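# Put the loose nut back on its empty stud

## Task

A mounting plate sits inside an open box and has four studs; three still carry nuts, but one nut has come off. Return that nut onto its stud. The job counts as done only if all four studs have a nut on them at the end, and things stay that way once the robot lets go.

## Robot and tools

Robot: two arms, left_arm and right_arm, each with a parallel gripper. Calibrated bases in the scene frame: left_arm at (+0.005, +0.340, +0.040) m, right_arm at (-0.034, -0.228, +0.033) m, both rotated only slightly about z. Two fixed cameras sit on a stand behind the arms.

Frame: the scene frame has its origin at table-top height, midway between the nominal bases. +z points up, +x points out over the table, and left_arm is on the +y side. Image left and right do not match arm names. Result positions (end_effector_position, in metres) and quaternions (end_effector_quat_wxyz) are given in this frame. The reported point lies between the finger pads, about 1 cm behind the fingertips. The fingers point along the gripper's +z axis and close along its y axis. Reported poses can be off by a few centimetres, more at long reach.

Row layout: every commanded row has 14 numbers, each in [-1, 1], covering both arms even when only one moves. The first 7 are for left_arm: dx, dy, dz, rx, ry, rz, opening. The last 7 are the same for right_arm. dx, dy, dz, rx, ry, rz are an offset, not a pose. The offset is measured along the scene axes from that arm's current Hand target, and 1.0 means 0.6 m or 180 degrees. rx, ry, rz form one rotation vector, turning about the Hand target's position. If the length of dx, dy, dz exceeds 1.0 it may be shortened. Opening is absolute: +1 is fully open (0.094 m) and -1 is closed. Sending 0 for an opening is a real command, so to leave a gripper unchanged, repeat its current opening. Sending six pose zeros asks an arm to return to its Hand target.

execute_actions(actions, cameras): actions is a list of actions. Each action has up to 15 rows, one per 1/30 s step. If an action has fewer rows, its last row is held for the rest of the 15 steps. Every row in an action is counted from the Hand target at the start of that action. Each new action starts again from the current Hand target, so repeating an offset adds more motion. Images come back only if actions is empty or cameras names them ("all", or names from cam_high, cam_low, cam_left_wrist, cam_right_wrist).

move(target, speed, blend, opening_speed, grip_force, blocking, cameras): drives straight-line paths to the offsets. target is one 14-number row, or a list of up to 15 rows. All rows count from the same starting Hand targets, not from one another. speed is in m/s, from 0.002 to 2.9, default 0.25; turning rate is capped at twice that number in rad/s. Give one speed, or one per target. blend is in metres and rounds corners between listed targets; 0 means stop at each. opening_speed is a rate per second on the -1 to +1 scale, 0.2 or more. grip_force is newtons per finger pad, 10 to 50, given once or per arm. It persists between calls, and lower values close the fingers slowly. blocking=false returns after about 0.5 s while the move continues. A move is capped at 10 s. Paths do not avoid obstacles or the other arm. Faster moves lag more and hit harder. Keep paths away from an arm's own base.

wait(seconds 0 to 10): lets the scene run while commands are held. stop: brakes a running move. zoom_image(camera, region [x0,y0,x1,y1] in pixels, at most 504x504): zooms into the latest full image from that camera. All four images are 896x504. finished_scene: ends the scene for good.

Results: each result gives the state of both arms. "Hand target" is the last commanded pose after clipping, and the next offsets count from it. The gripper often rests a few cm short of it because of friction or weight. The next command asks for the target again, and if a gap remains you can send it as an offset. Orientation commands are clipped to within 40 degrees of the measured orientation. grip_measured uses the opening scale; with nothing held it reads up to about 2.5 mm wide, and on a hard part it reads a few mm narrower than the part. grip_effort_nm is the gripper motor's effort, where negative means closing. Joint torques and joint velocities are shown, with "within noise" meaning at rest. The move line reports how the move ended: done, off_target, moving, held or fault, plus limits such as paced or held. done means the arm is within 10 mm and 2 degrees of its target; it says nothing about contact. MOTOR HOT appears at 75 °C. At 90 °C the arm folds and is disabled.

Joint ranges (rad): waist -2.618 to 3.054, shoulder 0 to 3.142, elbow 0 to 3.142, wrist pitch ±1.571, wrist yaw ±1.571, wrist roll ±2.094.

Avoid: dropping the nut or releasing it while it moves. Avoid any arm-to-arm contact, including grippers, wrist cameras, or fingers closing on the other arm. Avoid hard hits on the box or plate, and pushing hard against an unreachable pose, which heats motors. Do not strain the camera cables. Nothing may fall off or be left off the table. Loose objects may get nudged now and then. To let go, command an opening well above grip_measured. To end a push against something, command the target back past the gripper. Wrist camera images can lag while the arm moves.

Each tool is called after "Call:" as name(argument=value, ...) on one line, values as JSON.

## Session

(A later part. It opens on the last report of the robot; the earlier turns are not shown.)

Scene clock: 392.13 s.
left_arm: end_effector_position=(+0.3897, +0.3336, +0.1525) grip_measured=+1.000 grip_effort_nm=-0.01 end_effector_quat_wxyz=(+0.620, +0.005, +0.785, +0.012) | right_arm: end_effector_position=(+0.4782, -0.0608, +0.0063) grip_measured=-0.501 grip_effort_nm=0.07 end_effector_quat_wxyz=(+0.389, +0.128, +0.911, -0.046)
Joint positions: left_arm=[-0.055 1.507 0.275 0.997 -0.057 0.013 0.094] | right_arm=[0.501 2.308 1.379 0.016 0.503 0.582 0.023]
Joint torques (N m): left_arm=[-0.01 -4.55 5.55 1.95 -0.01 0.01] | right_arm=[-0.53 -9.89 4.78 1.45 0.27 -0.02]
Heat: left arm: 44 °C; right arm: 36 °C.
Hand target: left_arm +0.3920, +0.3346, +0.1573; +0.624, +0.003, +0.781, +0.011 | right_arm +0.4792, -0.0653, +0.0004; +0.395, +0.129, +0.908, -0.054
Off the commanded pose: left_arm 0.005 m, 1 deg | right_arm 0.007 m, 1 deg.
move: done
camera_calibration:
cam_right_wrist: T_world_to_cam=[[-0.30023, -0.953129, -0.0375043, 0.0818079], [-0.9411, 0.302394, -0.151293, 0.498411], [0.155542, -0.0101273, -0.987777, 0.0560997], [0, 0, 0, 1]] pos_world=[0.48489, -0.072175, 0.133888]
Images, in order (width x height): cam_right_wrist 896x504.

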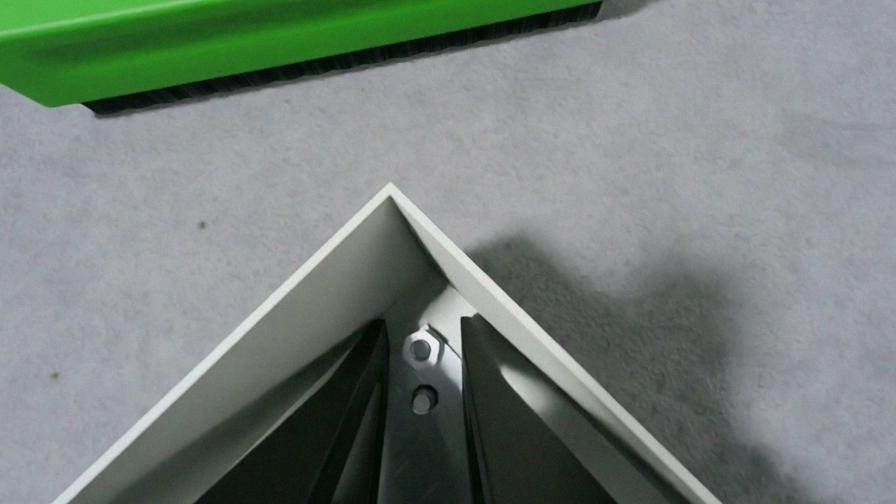

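Call:
move(target=[0,0,0,0,0,0,1,-0.002,0.001,-0.0067,0,0,0,-0.5], speed=0.03, cameras=["cam_right_wrist"])

Call:
zoom_image(camera="cam_right_wrist", region=[370, 290, 490, 410])

Scene clock: 400.83 s.
left_arm: end_effector_position=(+0.3897, +0.3336, +0.1525) grip_measured=+1.000 grip_effort_nm=-0.01 end_effector_quat_wxyz=(+0.620, +0.005, +0.785, +0.012) | right_arm: end_effector_position=(+0.4791, -0.0608, +0.0060) grip_measured=-0.501 grip_effort_nm=0.07 end_effector_quat_wxyz=(+0.391, +0.127, +0.910, -0.047)
Joint positions: left_arm=[-0.055 1.507 0.275 0.997 -0.057 0.013 0.094] | right_arm=[0.501 2.311 1.379 0.024 0.506 0.575 0.023]
Joint torques (N m): left_arm=[-0.01 -4.56 5.53 1.94 0 0.01] | right_arm=[-0.25 -9.55 4.31 1.52 0.29 -0.01]
Heat: left arm: 44 °C; right arm: 36 °C.
Hand target: left_arm +0.3920, +0.3346, +0.1573; +0.624, +0.003, +0.781, +0.011 | right_arm +0.4780, -0.0647, -0.0036; +0.395, +0.129, +0.908, -0.054
Off the commanded pose: left_arm 0.005 m, 1 deg | right_arm 0.010 m, 1 deg.
move: done
camera_calibration:
cam_right_wrist: T_world_to_cam=[[-0.297861, -0.953982, -0.0345998, 0.080795], [-0.941168, 0.299535, -0.156466, 0.499134], [0.15963, -0.0140411, -0.987077, 0.053489], [0, 0, 0, 1]] pos_world=[0.485296, -0.0716803, 0.133691]
Images, in order (width x height): cam_right_wrist 896x504.

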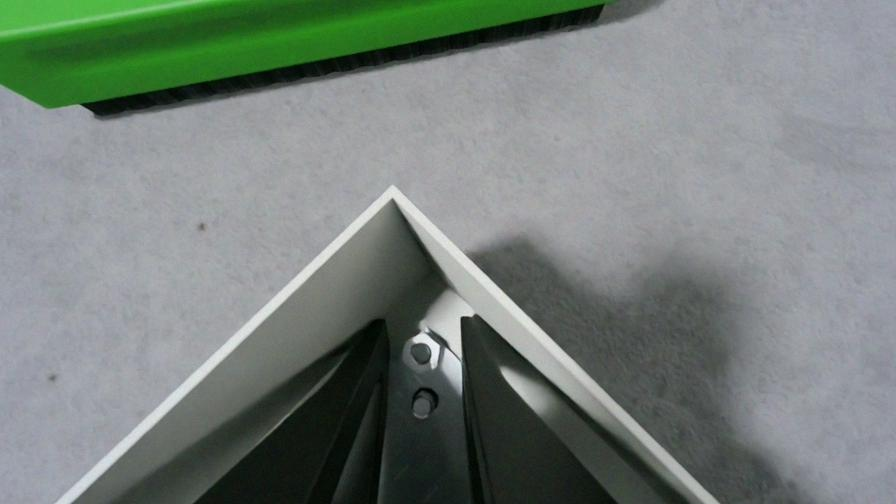

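Scaled by 4.200.

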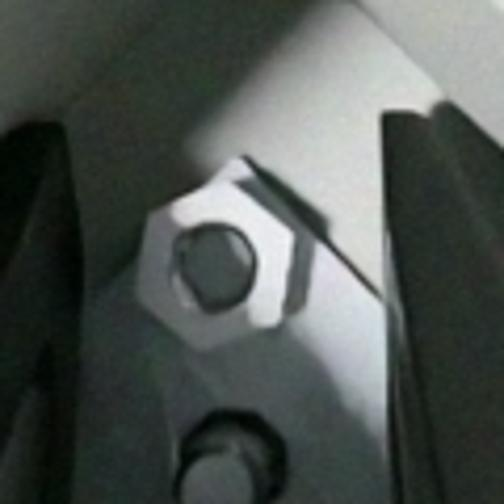

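Call:
move(target=[0,0,0,0,0,0,1,-0.001,0,0.0033,0,0,0,-0.85], speed=0.03, opening_speed=0.2, cameras=["cam_right_wrist"])

Call:
zoom_image(camera="cam_right_wrist", region=[370, 290, 490, 410])

Scene clock: 411.40 s.
left_arm: end_effector_position=(+0.3897, +0.3336, +0.1525) grip_measured=+1.000 grip_effort_nm=-0.01 end_effector_quat_wxyz=(+0.620, +0.005, +0.785, +0.012) | right_arm: end_effector_position=(+0.4803, -0.0616, +0.0072) grip_measured=-0.794 grip_effort_nm=-1.03 end_effector_quat_wxyz=(+0.397, +0.129, +0.908, -0.047)
Joint positions: left_arm=[-0.055 1.507 0.275 0.997 -0.057 0.013 0.094] | right_arm=[0.501 2.311 1.374 0.039 0.514 0.575 0.01]
Joint torques (N m): left_arm=[-0.01 -4.55 5.52 1.95 -0.01 0.01] | right_arm=[-0.18 -10.02 4.52 1.33 0.22 -0.01]
Heat: left arm: 45 °C; right arm: 36 °C.
Hand target: left_arm +0.3920, +0.3346, +0.1573; +0.624, +0.003, +0.781, +0.011 | right_arm +0.4774, -0.0647, -0.0016; +0.395, +0.129, +0.908, -0.054
Off the commanded pose: left_arm 0.005 m, 1 deg | right_arm 0.010 m, 1 deg.
move: done
camera_calibration:
cam_right_wrist: T_world_to_cam=[[-0.301949, -0.95257, -0.0379076, 0.0826765], [-0.937737, 0.303938, -0.168142, 0.499394], [0.171688, -0.0152228, -0.985034, 0.0485388], [0, 0, 0, 1]] pos_world=[0.48493, -0.0722908, 0.134915]
Images, in order (width x height): cam_right_wrist 896x504.

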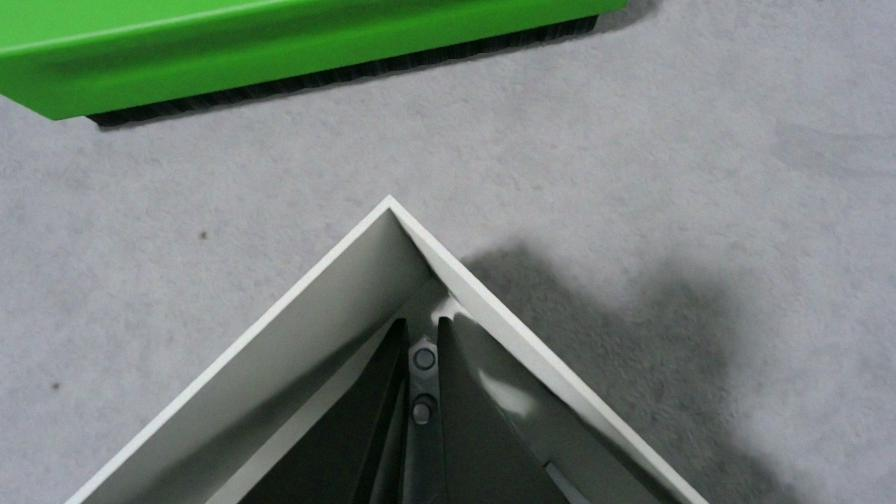

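Scaled by 4.200.

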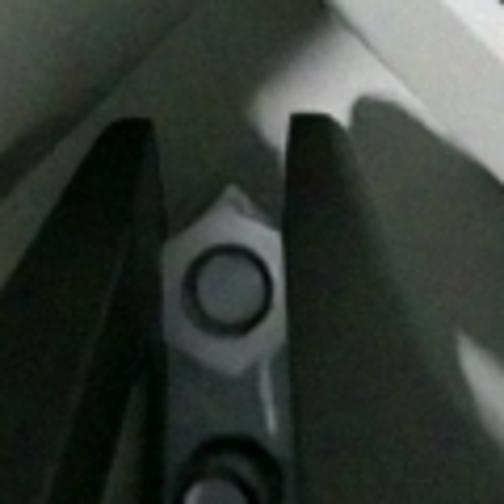

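Call:
move(target=[0,0,0,0,0,0,1,0,0,0.065,0,0,0,-0.9], speed=0.06, cameras=["cam_right_wrist"])

Call:
zoom_image(camera="cam_right_wrist", region=[370, 290, 490, 410])

Scene clock: 428.07 s.
left_arm: end_effector_position=(+0.3897, +0.3336, +0.1525) grip_measured=+1.000 grip_effort_nm=-0.01 end_effector_quat_wxyz=(+0.620, +0.005, +0.785, +0.012) | right_arm: end_effector_position=(+0.4747, -0.0617, +0.0079) grip_measured=-0.794 grip_effort_nm=-1.03 end_effector_quat_wxyz=(+0.387, +0.127, +0.912, -0.052)
Joint positions: left_arm=[-0.055 1.507 0.275 0.997 -0.057 0.013 0.094] | right_arm=[0.505 2.298 1.374 -0.001 0.514 0.582 0.01]
Joint torques (N m): left_arm=[0.01 -4.56 5.53 1.95 -0.01 0.01] | right_arm=[-0.23 -16.17 6.39 0.64 0.22 -0.02]
Heat: left arm: 45 °C; right arm: 36 °C.
Hand target: left_arm +0.3920, +0.3346, +0.1573; +0.624, +0.003, +0.781, +0.011 | right_arm +0.4774, -0.0647, +0.0374; +0.395, +0.129, +0.908, -0.054
Off the commanded pose: left_arm 0.005 m, 1 deg | right_arm 0.030 m, 1 deg.
move: off_target (right_arm)
camera_calibration:
cam_right_wrist: T_world_to_cam=[[-0.302237, -0.952959, -0.0228613, 0.0808406], [-0.94157, 0.302193, -0.148749, 0.495934], [0.14866, -0.0234319, -0.988611, 0.0606312], [0, 0, 0, 1]] pos_world=[0.482376, -0.0714093, 0.135558]
Images, in order (width x height): cam_right_wrist 896x504.

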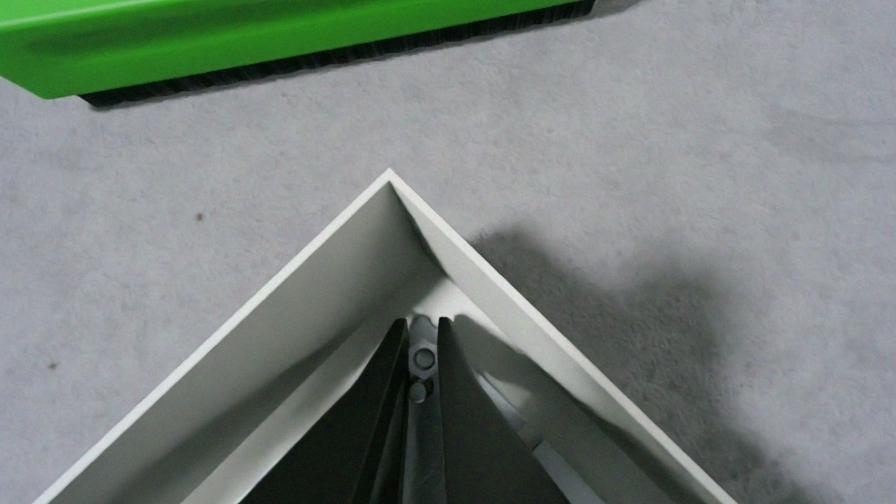

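Scaled by 4.200.

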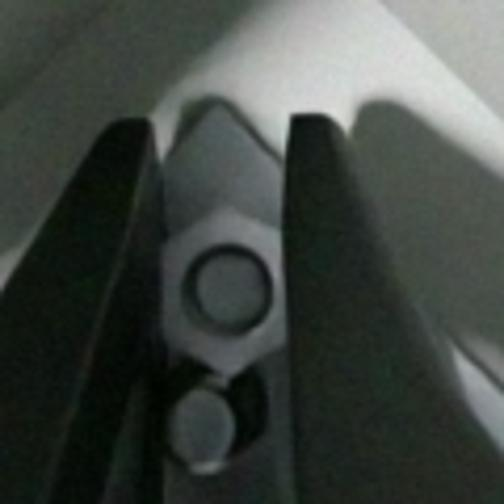

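Call:
move(target=[0,0,0,0,0,0,1,0.012,-0.003,0.025,0,0,0,-0.9], speed=0.06, cameras=["cam_right_wrist"])

Call:
zoom_image(camera="cam_right_wrist", region=[370, 290, 490, 410])

Scene clock: 443.03 s.
left_arm: end_effector_position=(+0.3897, +0.3336, +0.1525) grip_measured=+1.000 grip_effort_nm=0.00 end_effector_quat_wxyz=(+0.620, +0.005, +0.785, +0.012) | right_arm: end_effector_position=(+0.4745, -0.0616, +0.0086) grip_measured=-0.794 grip_effort_nm=-1.03 end_effector_quat_wxyz=(+0.375, +0.120, +0.918, -0.053)
Joint positions: left_arm=[-0.055 1.507 0.275 0.997 -0.057 0.013 0.094] | right_arm=[0.501 2.297 1.395 -0.045 0.497 0.574 0.01]
Joint torques (N m): left_arm=[0.01 -4.52 5.53 1.95 0 0] | right_arm=[-0.53 -17.29 7.99 0.57 0.32 -0.04]
Heat: left arm: 45 °C; right arm: 36 °C.
Hand target: left_arm +0.3920, +0.3346, +0.1573; +0.624, +0.003, +0.781, +0.011 | right_arm +0.4846, -0.0665, +0.0524; +0.395, +0.129, +0.908, -0.054
Off the commanded pose: left_arm 0.005 m, 1 deg | right_arm 0.045 m, 3 deg.
move: off_target (right_arm)
camera_calibration:
cam_right_wrist: T_world_to_cam=[[-0.292449, -0.956207, -0.0118893, 0.0759357], [-0.948425, 0.291615, -0.124301, 0.498117], [0.122324, -0.0250755, -0.992173, 0.0738615], [0, 0, 0, 1]] pos_world=[0.485599, -0.0707959, 0.136103]
Images, in order (width x height): cam_right_wrist 896x504.

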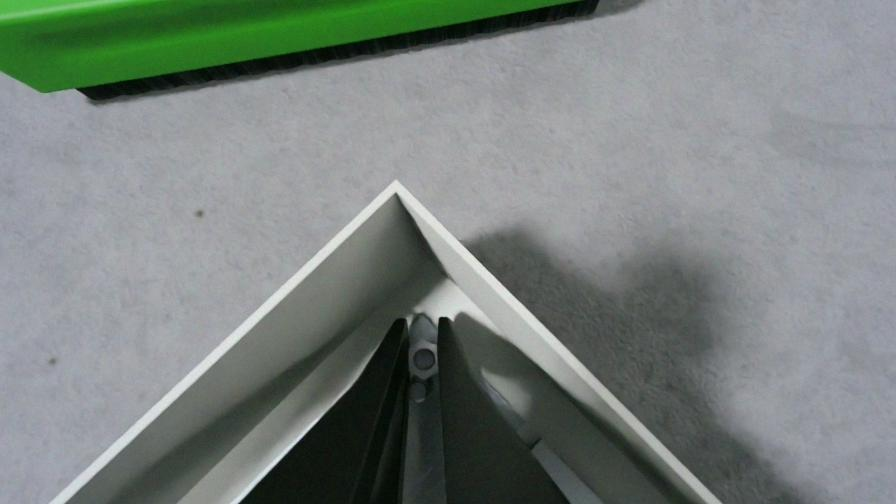

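Scaled by 4.200.

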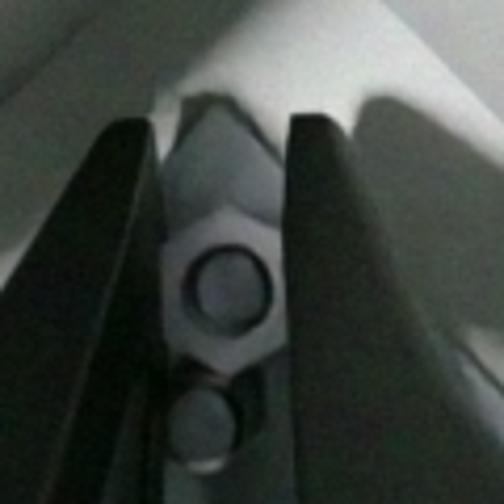

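Call:
move(target=[0,0,0,0,0,0,1,0.005,-0.001,0.025,0,0,0,-0.9], speed=0.1, cameras=["cam_right_wrist","cam_low"])

Call:
zoom_image(camera="cam_right_wrist", region=[370, 290, 490, 410])

Scene clock: 457.53 s.
left_arm: end_effector_position=(+0.3897, +0.3336, +0.1525) grip_measured=+1.000 grip_effort_nm=0.00 end_effector_quat_wxyz=(+0.620, +0.005, +0.785, +0.012) | right_arm: end_effector_position=(+0.4710, -0.0691, +0.0244) grip_measured=-0.794 grip_effort_nm=-1.03 end_effector_quat_wxyz=(+0.360, +0.119, +0.923, -0.065)
Joint positions: left_arm=[-0.055 1.507 0.275 0.997 -0.057 0.013 0.094] | right_arm=[0.49 2.254 1.418 -0.148 0.494 0.569 0.01]
Joint torques (N m): left_arm=[0.02 -4.53 5.52 1.96 0 0.01] | right_arm=[-0.13 -15.58 8.75 0.95 0.32 -0.03]
Heat: left arm: 45 °C; right arm: 40 °C.
Hand target: left_arm +0.3920, +0.3346, +0.1573; +0.624, +0.003, +0.781, +0.011 | right_arm +0.4876, -0.0671, +0.0674; +0.395, +0.129, +0.908, -0.054
Off the commanded pose: left_arm 0.005 m, 1 deg | right_arm 0.046 m, 5 deg.
move: off_target (right_arm)
camera_calibration:
cam_right_wrist: T_world_to_cam=[[-0.297785, -0.954513, 0.0151085, 0.0699041], [-0.950609, 0.295041, -0.0963966, 0.499564], [0.0875542, -0.0430677, -0.995228, 0.104918], [0, 0, 0, 1]] pos_world=[0.486521, -0.0761492, 0.151517]
Images, in order (width x height): cam_low 896x504, cam_right_wrist 896x504.

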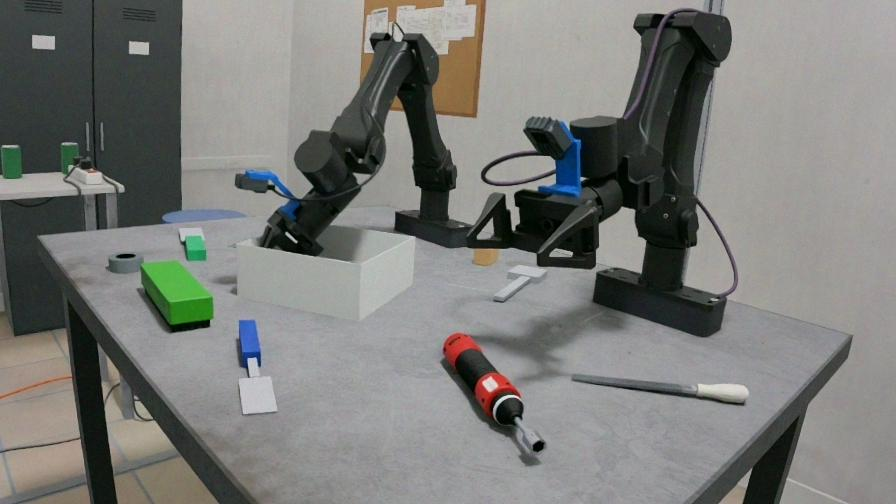

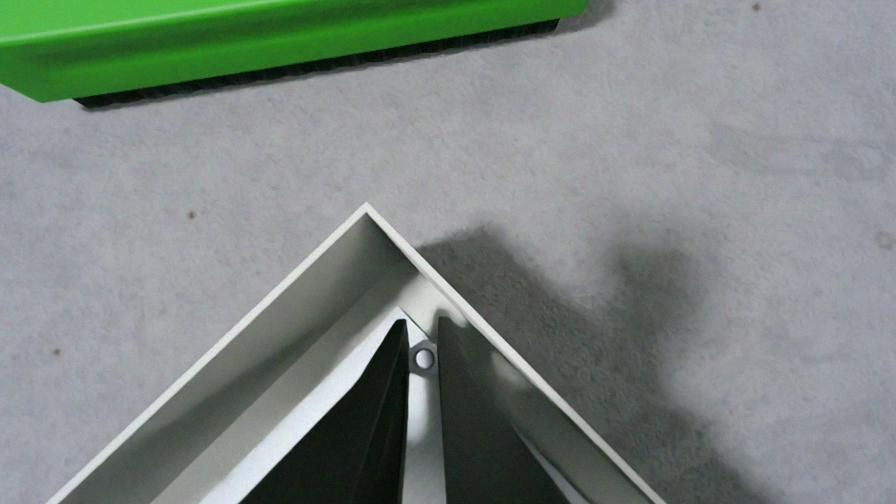

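Scaled by 4.200.

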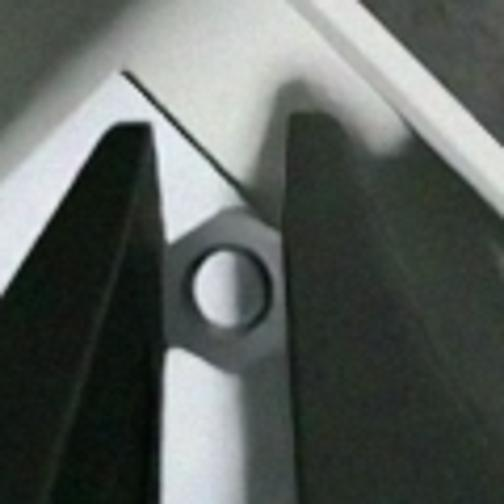

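Call:
move(target=[0,0,0,0,0,0,1,0,0,0.0167,0,0,0,-0.9], speed=0.1, cameras=["cam_right_wrist"])

Call:
zoom_image(camera="cam_right_wrist", region=[370, 290, 490, 410])

Scene clock: 464.50 s.
left_arm: end_effector_position=(+0.3897, +0.3336, +0.1525) grip_measured=+1.000 grip_effort_nm=0.00 end_effector_quat_wxyz=(+0.620, +0.005, +0.785, +0.012) | right_arm: end_effector_position=(+0.4698, -0.0661, +0.0322) grip_measured=-0.794 grip_effort_nm=-1.04 end_effector_quat_wxyz=(+0.358, +0.115, +0.924, -0.065)
Joint positions: left_arm=[-0.055 1.507 0.275 0.997 -0.057 0.013 0.094] | right_arm=[0.496 2.239 1.431 -0.18 0.494 0.569 0.01]
Joint torques (N m): left_arm=[0.02 -4.52 5.52 1.95 0 0.01] | right_arm=[-0.47 -15.79 9.01 0.95 0.32 -0.02]
Heat: left arm: 45 °C; right arm: 39 °C.
Hand target: left_arm +0.3920, +0.3346, +0.1573; +0.624, +0.003, +0.781, +0.011 | right_arm +0.4876, -0.0671, +0.0774; +0.395, +0.129, +0.908, -0.054
Off the commanded pose: left_arm 0.005 m, 1 deg | right_arm 0.049 m, 5 deg.
move: off_target (right_arm)
camera_calibration:
cam_right_wrist: T_world_to_cam=[[-0.291808, -0.956302, 0.0183059, 0.0692141], [-0.952809, 0.288961, -0.0930428, 0.498844], [0.0836873, -0.0445926, -0.995494, 0.114677], [0, 0, 0, 1]] pos_world=[0.485904, -0.0728431, 0.159307]
Images, in order (width x height): cam_right_wrist 896x504.

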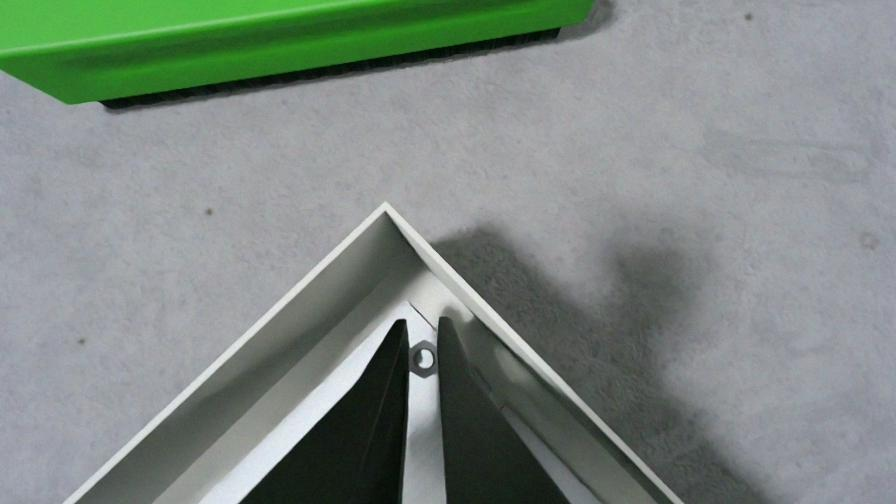

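Scaled by 4.200.

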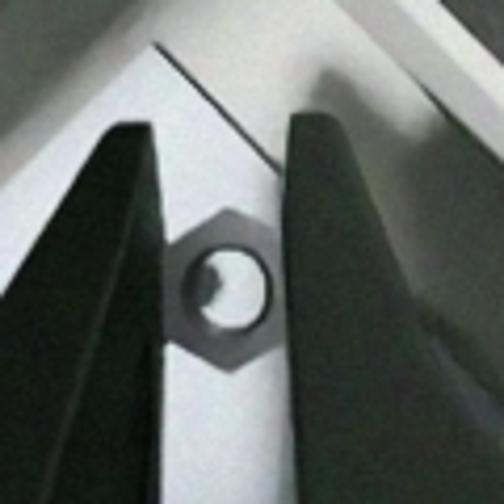

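Call:
move(target=[0,0,0,0,0,0,1,-0.004,0.011,0.003,0,0,0,-0.9], speed=0.1, cameras=["cam_right_wrist"])

Call:
zoom_image(camera="cam_right_wrist", region=[370, 290, 490, 410])

Scene clock: 479.97 s.
left_arm: end_effector_position=(+0.3897, +0.3336, +0.1525) grip_measured=+1.000 grip_effort_nm=-0.01 end_effector_quat_wxyz=(+0.620, +0.005, +0.785, +0.012) | right_arm: end_effector_position=(+0.4696, -0.0662, +0.0332) grip_measured=-0.794 grip_effort_nm=-1.03 end_effector_quat_wxyz=(+0.355, +0.115, +0.925, -0.067)
Joint positions: left_arm=[-0.055 1.507 0.275 0.997 -0.057 0.013 0.094] | right_arm=[0.496 2.239 1.44 -0.197 0.494 0.569 0.01]
Joint torques (N m): left_arm=[0.02 -4.53 5.53 1.95 0 0.01] | right_arm=[0.73 -15.73 9.14 0.93 0.41 0.09]
Heat: left arm: 45 °C; right arm: 38 °C.
Hand target: left_arm +0.3920, +0.3346, +0.1573; +0.624, +0.003, +0.781, +0.011 | right_arm +0.4852, -0.0605, +0.0792; +0.395, +0.129, +0.908, -0.054
Off the commanded pose: left_arm 0.005 m, 1 deg | right_arm 0.049 m, 5 deg.
move: off_target (right_arm)
camera_calibration:
cam_right_wrist: T_world_to_cam=[[-0.291689, -0.95622, 0.023664, 0.0688322], [-0.953418, 0.288668, -0.0875526, 0.498765], [0.0768886, -0.0480999, -0.995879, 0.118641], [0, 0, 0, 1]] pos_world=[0.486487, -0.0724519, 0.160191]
Images, in order (width x height): cam_right_wrist 896x504.

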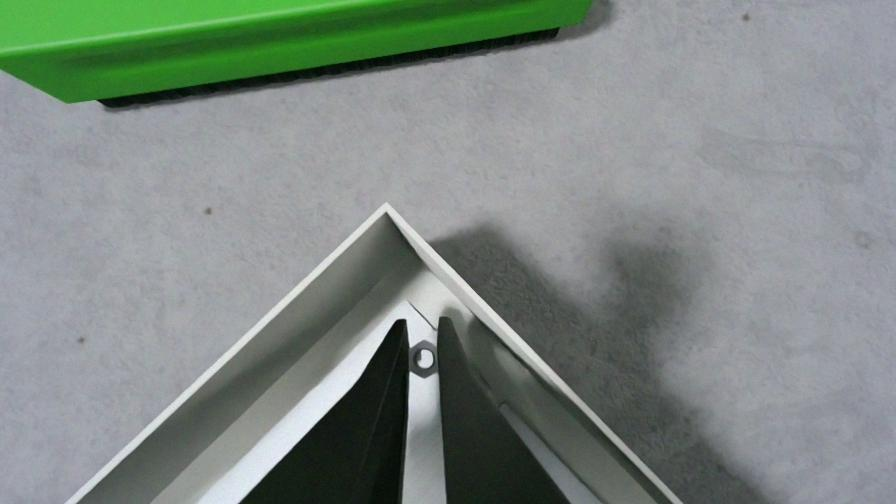

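Scaled by 4.200.

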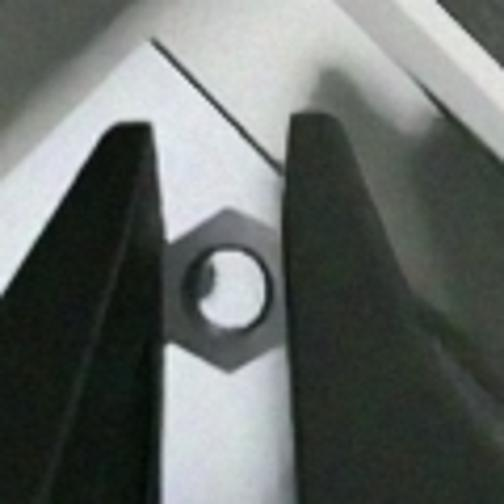

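Call:
move(target=[0,0,0,0,0,0,1,-0.003,0.009,0,0,0,0,-0.9], speed=0.1, cameras=["cam_right_wrist"])

Call:
zoom_image(camera="cam_right_wrist", region=[370, 290, 490, 410])

Scene clock: 484.10 s.
left_arm: end_effector_position=(+0.3897, +0.3336, +0.1525) grip_measured=+1.000 grip_effort_nm=0.00 end_effector_quat_wxyz=(+0.620, +0.005, +0.785, +0.012) | right_arm: end_effector_position=(+0.4655, -0.0598, +0.0326) grip_measured=-0.794 grip_effort_nm=-1.03 end_effector_quat_wxyz=(+0.354, +0.112, +0.926, -0.067)
Joint positions: left_arm=[-0.055 1.507 0.275 0.997 -0.057 0.013 0.094] | right_arm=[0.513 2.239 1.44 -0.206 0.502 0.58 0.01]
Joint torques (N m): left_arm=[0.02 -4.55 5.56 1.95 -0.01 0] | right_arm=[0.49 -15.49 9.66 0.92 0.43 0.07]
Heat: left arm: 45 °C; right arm: 38 °C.
Hand target: left_arm +0.3920, +0.3346, +0.1573; +0.624, +0.003, +0.781, +0.011 | right_arm +0.4834, -0.0551, +0.0792; +0.395, +0.129, +0.908, -0.054
Off the commanded pose: left_arm 0.005 m, 1 deg | right_arm 0.050 m, 6 deg.
move: off_target (right_arm)
camera_calibration:
cam_right_wrist: T_world_to_cam=[[-0.286995, -0.95754, 0.0274007, 0.0713177], [-0.955059, 0.283804, -0.0855448, 0.493361], [0.0741362, -0.0507202, -0.995957, 0.119816], [0, 0, 0, 1]] pos_world=[0.482773, -0.0656509, 0.159582]
Images, in order (width x height): cam_right_wrist 896x504.

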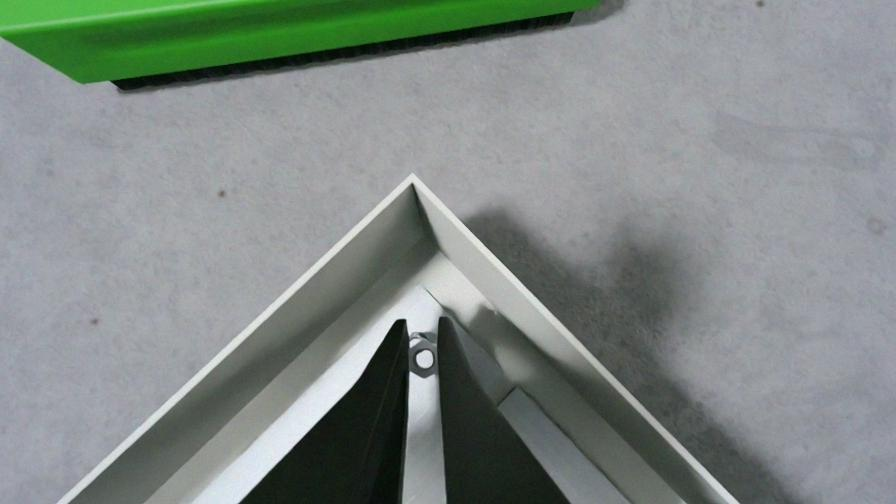

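Scaled by 4.200.

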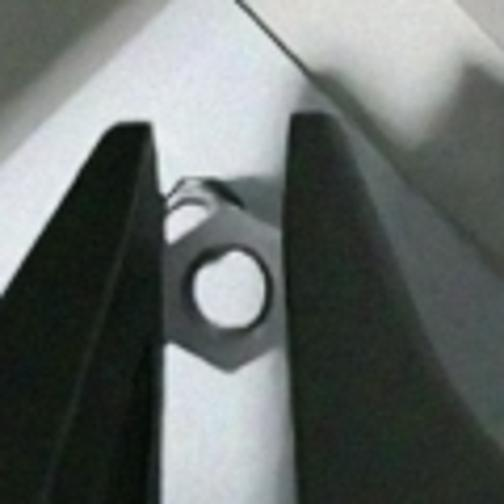

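Call:
move(target=[0,0,0,0,0,0,1,-0.013,0.002,-0.053,0,0,0,-0.9], speed=0.08, cameras=["cam_right_wrist"])

Call:
zoom_image(camera="cam_right_wrist", region=[370, 290, 490, 410])

Scene clock: 506.87 s.
left_arm: end_effector_position=(+0.3897, +0.3336, +0.1525) grip_measured=+1.000 grip_effort_nm=-0.01 end_effector_quat_wxyz=(+0.620, +0.005, +0.785, +0.012) | right_arm: end_effector_position=(+0.4736, -0.0514, +0.0404) grip_measured=-0.794 grip_effort_nm=-1.03 end_effector_quat_wxyz=(+0.378, +0.123, +0.916, -0.050)
Joint positions: left_arm=[-0.055 1.507 0.275 0.997 -0.057 0.013 0.094] | right_arm=[0.522 2.239 1.44 -0.15 0.509 0.597 0.01]
Joint torques (N m): left_arm=[0.01 -4.55 5.55 1.95 -0.01 0.02] | right_arm=[0.62 -11.9 4.53 1.44 0.41 0.07]
Heat: left arm: 46 °C; right arm: 38 °C.
Hand target: left_arm +0.3920, +0.3346, +0.1573; +0.624, +0.003, +0.781, +0.011 | right_arm +0.4756, -0.0539, +0.0474; +0.395, +0.129, +0.908, -0.054
Off the commanded pose: left_arm 0.005 m, 1 deg | right_arm 0.008 m, 2 deg.
move: done
camera_calibration:
cam_right_wrist: T_world_to_cam=[[-0.294226, -0.955527, -0.0199719, 0.0870217], [-0.946874, 0.294273, -0.129742, 0.497873], [0.12985, -0.0192628, -0.991347, 0.102478], [0, 0, 0, 1]] pos_world=[0.48372, -0.0613851, 0.167925]
Images, in order (width x height): cam_right_wrist 896x504.

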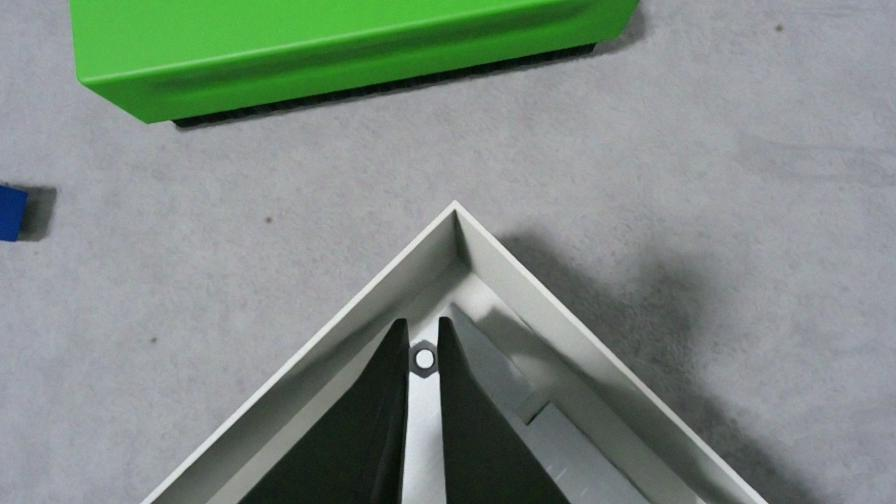

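Scaled by 4.200.

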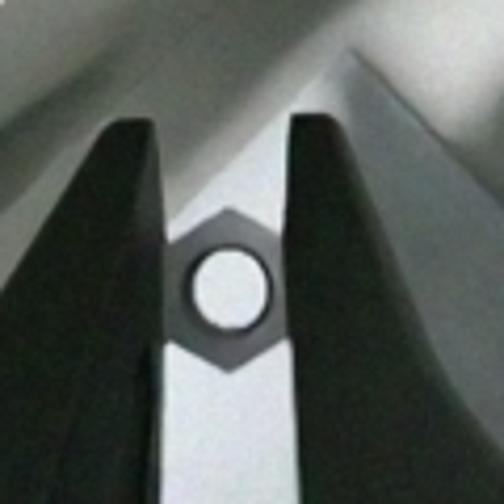

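Call:
move(target=[0,0,0,0,0,0,1,-0.0125,-0.0142,-0.0167,0,0,0,-0.9], speed=0.08, cameras=["cam_right_wrist"])

Call:
zoom_image(camera="cam_right_wrist", region=[370, 290, 490, 410])

Scene clock: 522.13 s.
left_arm: end_effector_position=(+0.3897, +0.3336, +0.1525) grip_measured=+1.000 grip_effort_nm=-0.01 end_effector_quat_wxyz=(+0.620, +0.005, +0.785, +0.012) | right_arm: end_effector_position=(+0.4609, -0.0583, +0.0216) grip_measured=-0.794 grip_effort_nm=-1.03 end_effector_quat_wxyz=(+0.372, +0.121, +0.919, -0.055)
Joint positions: left_arm=[-0.055 1.507 0.275 0.997 -0.057 0.013 0.094] | right_arm=[0.522 2.239 1.36 -0.087 0.509 0.597 0.01]
Joint torques (N m): left_arm=[0.02 -4.56 5.55 1.96 0 0.02] | right_arm=[-0.16 -12.72 4.9 1.4 0.36 -0.01]
Heat: left arm: 46 °C; right arm: 36 °C.
Hand target: left_arm +0.3920, +0.3346, +0.1573; +0.624, +0.003, +0.781, +0.011 | right_arm +0.4681, -0.0624, +0.0374; +0.395, +0.129, +0.908, -0.054
Off the commanded pose: left_arm 0.005 m, 1 deg | right_arm 0.018 m, 3 deg.
move: off_target (right_arm)
camera_calibration:
cam_right_wrist: T_world_to_cam=[[-0.294493, -0.955621, -0.00790468, 0.0761213], [-0.948692, 0.293334, -0.118061, 0.485954], [0.11514, -0.027269, -0.992975, 0.0916566], [0, 0, 0, 1]] pos_world=[0.472885, -0.0673046, 0.148987]
Images, in order (width x height): cam_right_wrist 896x504.

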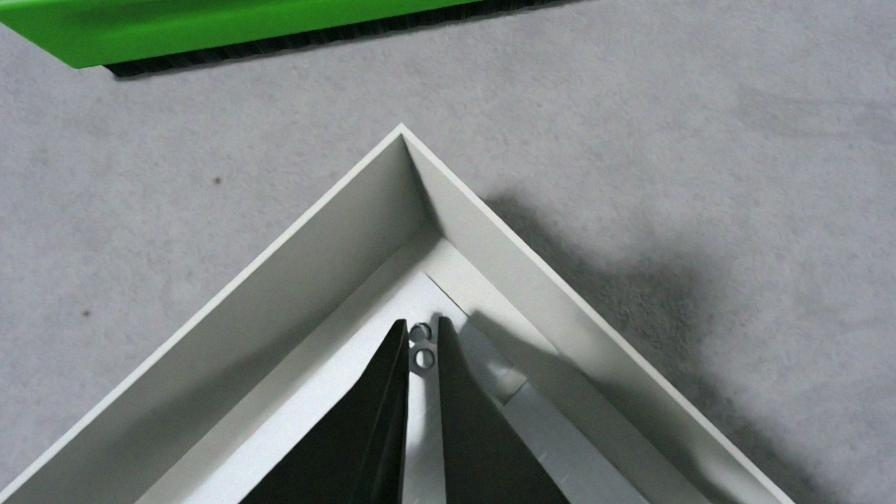

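Scaled by 4.200.

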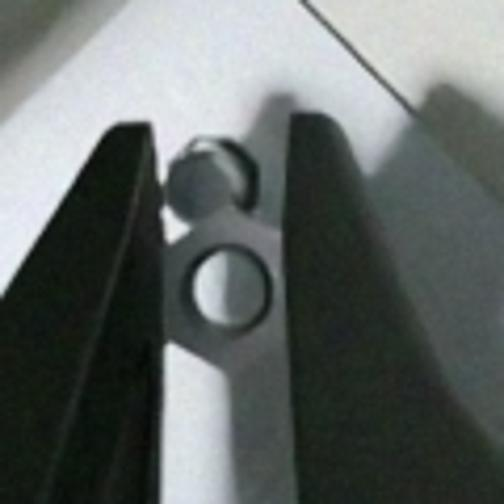

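Call:
move(target=[0,0,0,0,0,0,1,0.0112,-0.0020,0.0125,-0.0044,-0.0155,0,-0.9], speed=0.08, cameras=["cam_right_wrist"])

Call:
zoom_image(camera="cam_right_wrist", region=[370, 290, 490, 410])

Scene clock: 546.57 s.
left_arm: end_effector_position=(+0.3897, +0.3336, +0.1525) grip_measured=+1.000 grip_effort_nm=-0.01 end_effector_quat_wxyz=(+0.620, +0.005, +0.785, +0.012) | right_arm: end_effector_position=(+0.4679, -0.0583, +0.0276) grip_measured=-0.794 grip_effort_nm=-1.03 end_effector_quat_wxyz=(+0.393, +0.119, +0.910, -0.056)
Joint positions: left_arm=[-0.055 1.507 0.275 0.997 -0.057 0.013 0.094] | right_arm=[0.522 2.239 1.351 -0.03 0.531 0.574 0.01]
Joint torques (N m): left_arm=[0.02 -4.55 5.55 1.95 0 0.01] | right_arm=[-0.1 -12.89 4.83 1.47 0.41 -0.04]
Heat: left arm: 46 °C; right arm: 36 °C.
Hand target: left_arm +0.3920, +0.3346, +0.1573; +0.624, +0.003, +0.781, +0.011 | right_arm +0.4748, -0.0636, +0.0449; +0.418, +0.128, +0.898, -0.058
Off the commanded pose: left_arm 0.005 m, 1 deg | right_arm 0.019 m, 3 deg.
move: off_target (right_arm)
camera_calibration:
cam_right_wrist: T_world_to_cam=[[-0.290609, -0.95675, -0.0132336, 0.0766028], [-0.943294, 0.288786, -0.163702, 0.491843], [0.160444, -0.0350901, -0.986421, 0.0749534], [0, 0, 0, 1]] pos_world=[0.474189, -0.0661176, 0.155465]
Images, in order (width x height): cam_right_wrist 896x504.

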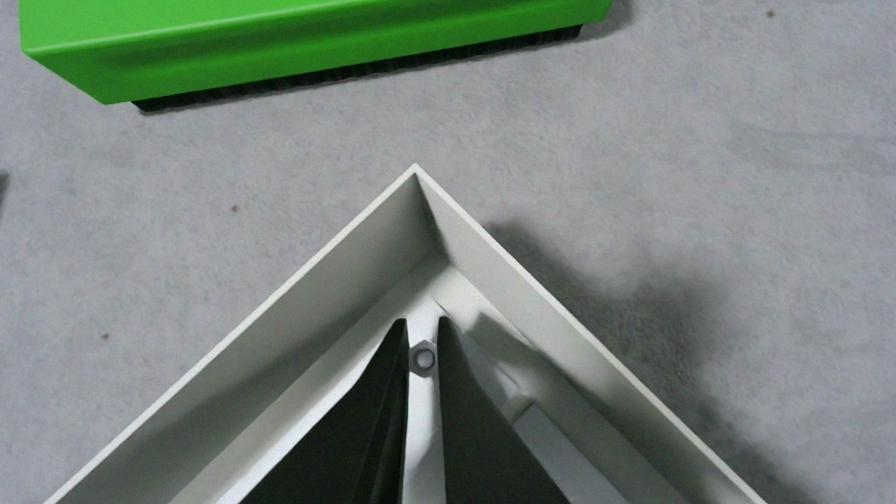

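Scaled by 4.200.

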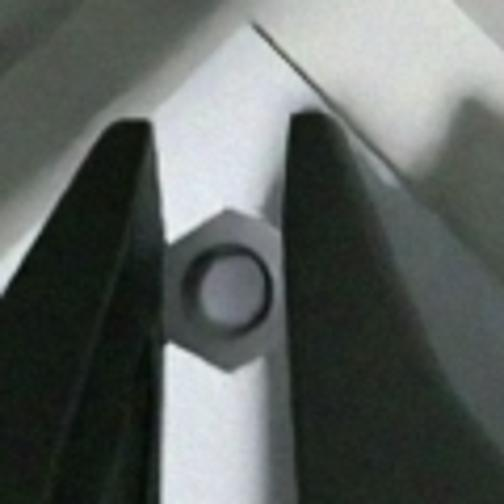

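Call:
zoom_image(camera="cam_right_wrist", region=[400, 335, 450, 385])

Scaled by 10.080.

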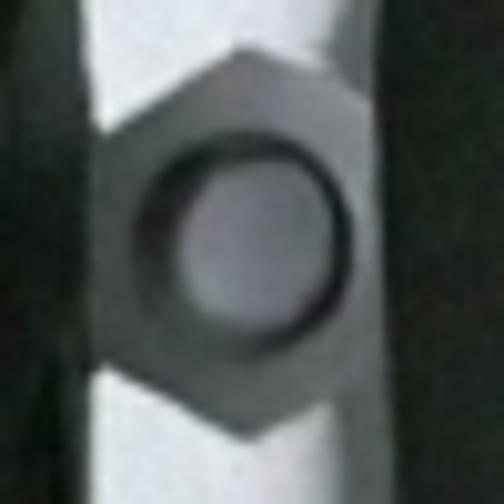

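Call:
move(target=[0,0,0,0,0,0,1,-0.0067,-0.0035,-0.0250,-0.0048,0.0088,0,-0.9], speed=0.05, cameras=["cam_right_wrist"])

Call:
zoom_image(camera="cam_right_wrist", region=[400, 335, 450, 385])

Scene clock: 584.27 s.
left_arm: end_effector_position=(+0.3897, +0.3336, +0.1525) grip_measured=+1.000 grip_effort_nm=-0.01 end_effector_quat_wxyz=(+0.620, +0.005, +0.785, +0.012) | right_arm: end_effector_position=(+0.4679, -0.0583, +0.0276) grip_measured=-0.794 grip_effort_nm=-1.03 end_effector_quat_wxyz=(+0.393, +0.118, +0.910, -0.056)
Joint positions: left_arm=[-0.055 1.507 0.275 0.997 -0.057 0.013 0.094] | right_arm=[0.522 2.239 1.351 -0.03 0.531 0.572 0.01]
Joint torques (N m): left_arm=[0.01 -4.51 5.53 1.94 -0.01 0.01] | right_arm=[-0.14 -10.76 4.57 1.49 0.41 -0.03]
Heat: left arm: 46 °C; right arm: 35 °C.
Hand target: left_arm +0.3920, +0.3346, +0.1573; +0.624, +0.003, +0.781, +0.011 | right_arm +0.4708, -0.0657, +0.0299; +0.406, +0.124, +0.903, -0.066
Off the commanded pose: left_arm 0.005 m, 1 deg | right_arm 0.008 m, 2 deg.
move: done
camera_calibration:
cam_right_wrist: T_world_to_cam=[[-0.289693, -0.957043, -0.012105, 0.0760682], [-0.943628, 0.287703, -0.163684, 0.491897], [0.160135, -0.0359955, -0.986439, 0.0750444], [0, 0, 0, 1]] pos_world=[0.474187, -0.0660182, 0.155463]
Images, in order (width x height): cam_right_wrist 896x504.

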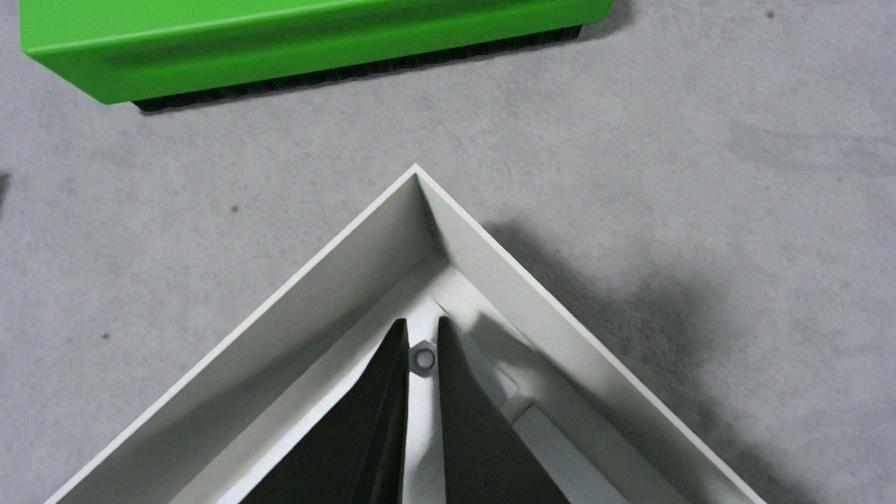

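Scaled by 10.080.

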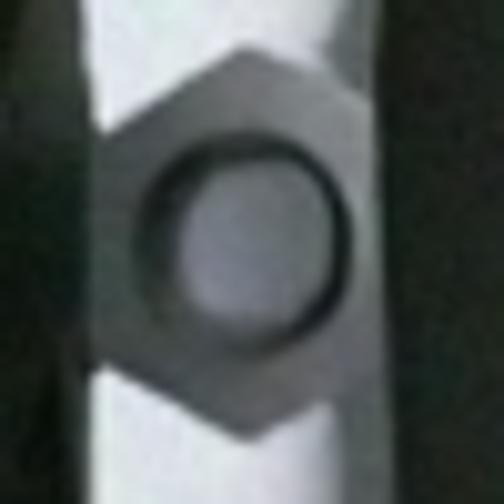

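Call:
move(target=[0,0,0,0,0,0,1,-0.0015,0.0015,-0.0133,0,0,0,-0.9], speed=0.03, cameras=["cam_right_wrist"])

Call:
zoom_image(camera="cam_right_wrist", region=[400, 335, 450, 385])

Scene clock: 589.53 s.
left_arm: end_effector_position=(+0.3897, +0.3336, +0.1525) grip_measured=+1.000 grip_effort_nm=-0.01 end_effector_quat_wxyz=(+0.620, +0.005, +0.785, +0.012) | right_arm: end_effector_position=(+0.4683, -0.0586, +0.0271) grip_measured=-0.794 grip_effort_nm=-1.03 end_effector_quat_wxyz=(+0.398, +0.120, +0.908, -0.054)
Joint positions: left_arm=[-0.055 1.507 0.275 0.997 -0.057 0.013 0.094] | right_arm=[0.522 2.239 1.339 -0.006 0.534 0.572 0.01]
Joint torques (N m): left_arm=[0.01 -4.55 5.56 1.95 -0.01 0.01] | right_arm=[0.09 -9.43 4.82 1.5 0.42 0]
Heat: left arm: 46 °C; right arm: 35 °C.
Hand target: left_arm +0.3920, +0.3346, +0.1573; +0.624, +0.003, +0.781, +0.011 | right_arm +0.4699, -0.0648, +0.0219; +0.406, +0.124, +0.903, -0.066
Off the commanded pose: left_arm 0.005 m, 1 deg | right_arm 0.008 m, 2 deg.
move: done
camera_calibration:
cam_right_wrist: T_world_to_cam=[[-0.291263, -0.95645, -0.0191893, 0.0768432], [-0.941077, 0.29007, -0.173877, 0.491475], [0.171871, -0.0325855, -0.98458, 0.0691266], [0, 0, 0, 1]] pos_world=[0.473017, -0.0668131, 0.154992]
Images, in order (width x height): cam_right_wrist 896x504.

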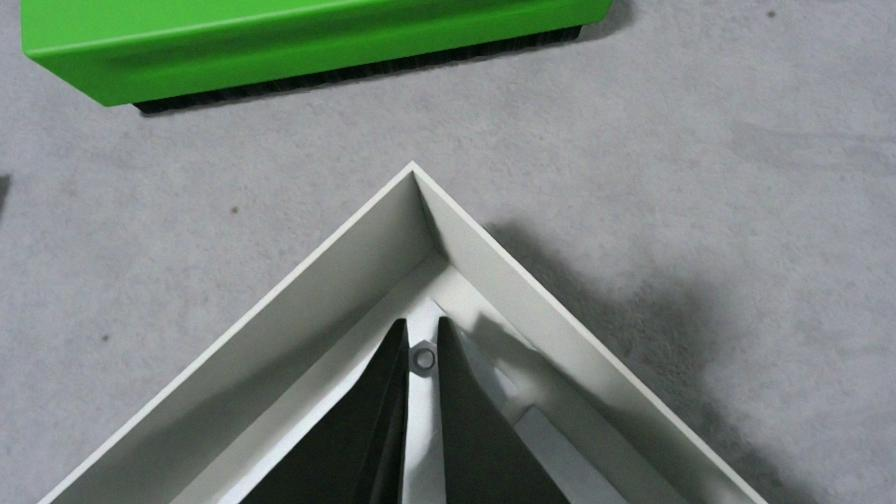

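Scaled by 10.080.

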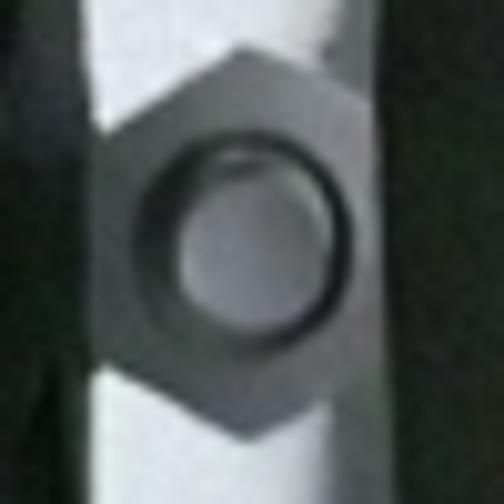

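Call:
move(target=[0,0,0,0,0,0,1,-0.0035,0.0015,-0.0083,0,0,0,-0.9], speed=0.03, cameras=["cam_right_wrist"])

Call:
zoom_image(camera="cam_right_wrist", region=[400, 335, 450, 385])

Scene clock: 597.23 s.
left_arm: end_effector_position=(+0.3897, +0.3336, +0.1525) grip_measured=+1.000 grip_effort_nm=-0.01 end_effector_quat_wxyz=(+0.620, +0.005, +0.785, +0.012) | right_arm: end_effector_position=(+0.4659, -0.0602, +0.0198) grip_measured=-0.794 grip_effort_nm=-1.03 end_effector_quat_wxyz=(+0.396, +0.119, +0.909, -0.056)
Joint positions: left_arm=[-0.055 1.507 0.275 0.997 -0.057 0.013 0.094] | right_arm=[0.522 2.249 1.326 0.01 0.535 0.572 0.01]
Joint torques (N m): left_arm=[0.02 -4.55 5.55 1.96 -0.01 0.02] | right_arm=[0.46 -9.7 4.88 1.48 0.41 0.04]
Heat: left arm: 46 °C; right arm: 35 °C.
Hand target: left_arm +0.3920, +0.3346, +0.1573; +0.624, +0.003, +0.781, +0.011 | right_arm +0.4678, -0.0639, +0.0169; +0.406, +0.124, +0.903, -0.066
Off the commanded pose: left_arm 0.005 m, 1 deg | right_arm 0.005 m, 2 deg.
move: done
camera_calibration:
cam_right_wrist: T_world_to_cam=[[-0.292229, -0.956262, -0.0128791, 0.0748017], [-0.941873, 0.290114, -0.16944, 0.488718], [0.165765, -0.0373848, -0.985456, 0.0649464], [0, 0, 0, 1]] pos_world=[0.471404, -0.0678259, 0.147774]
Images, in order (width x height): cam_right_wrist 896x504.

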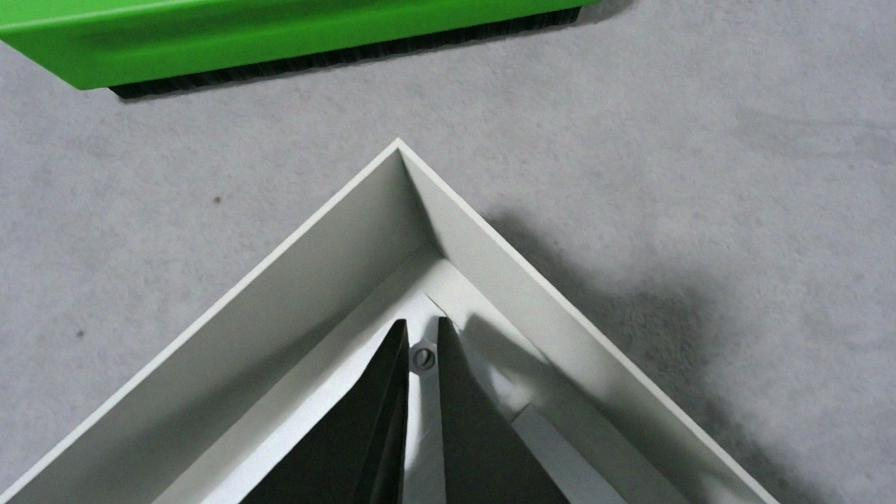

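Scaled by 10.080.

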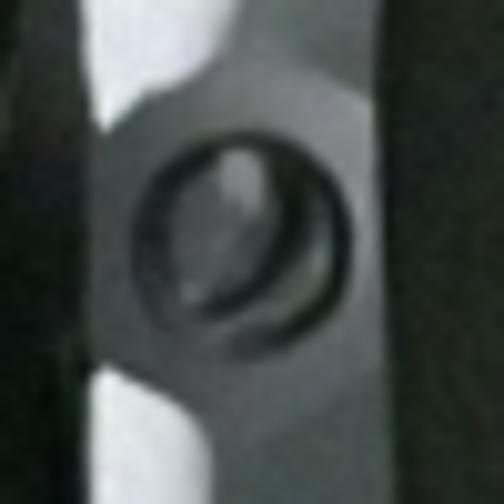

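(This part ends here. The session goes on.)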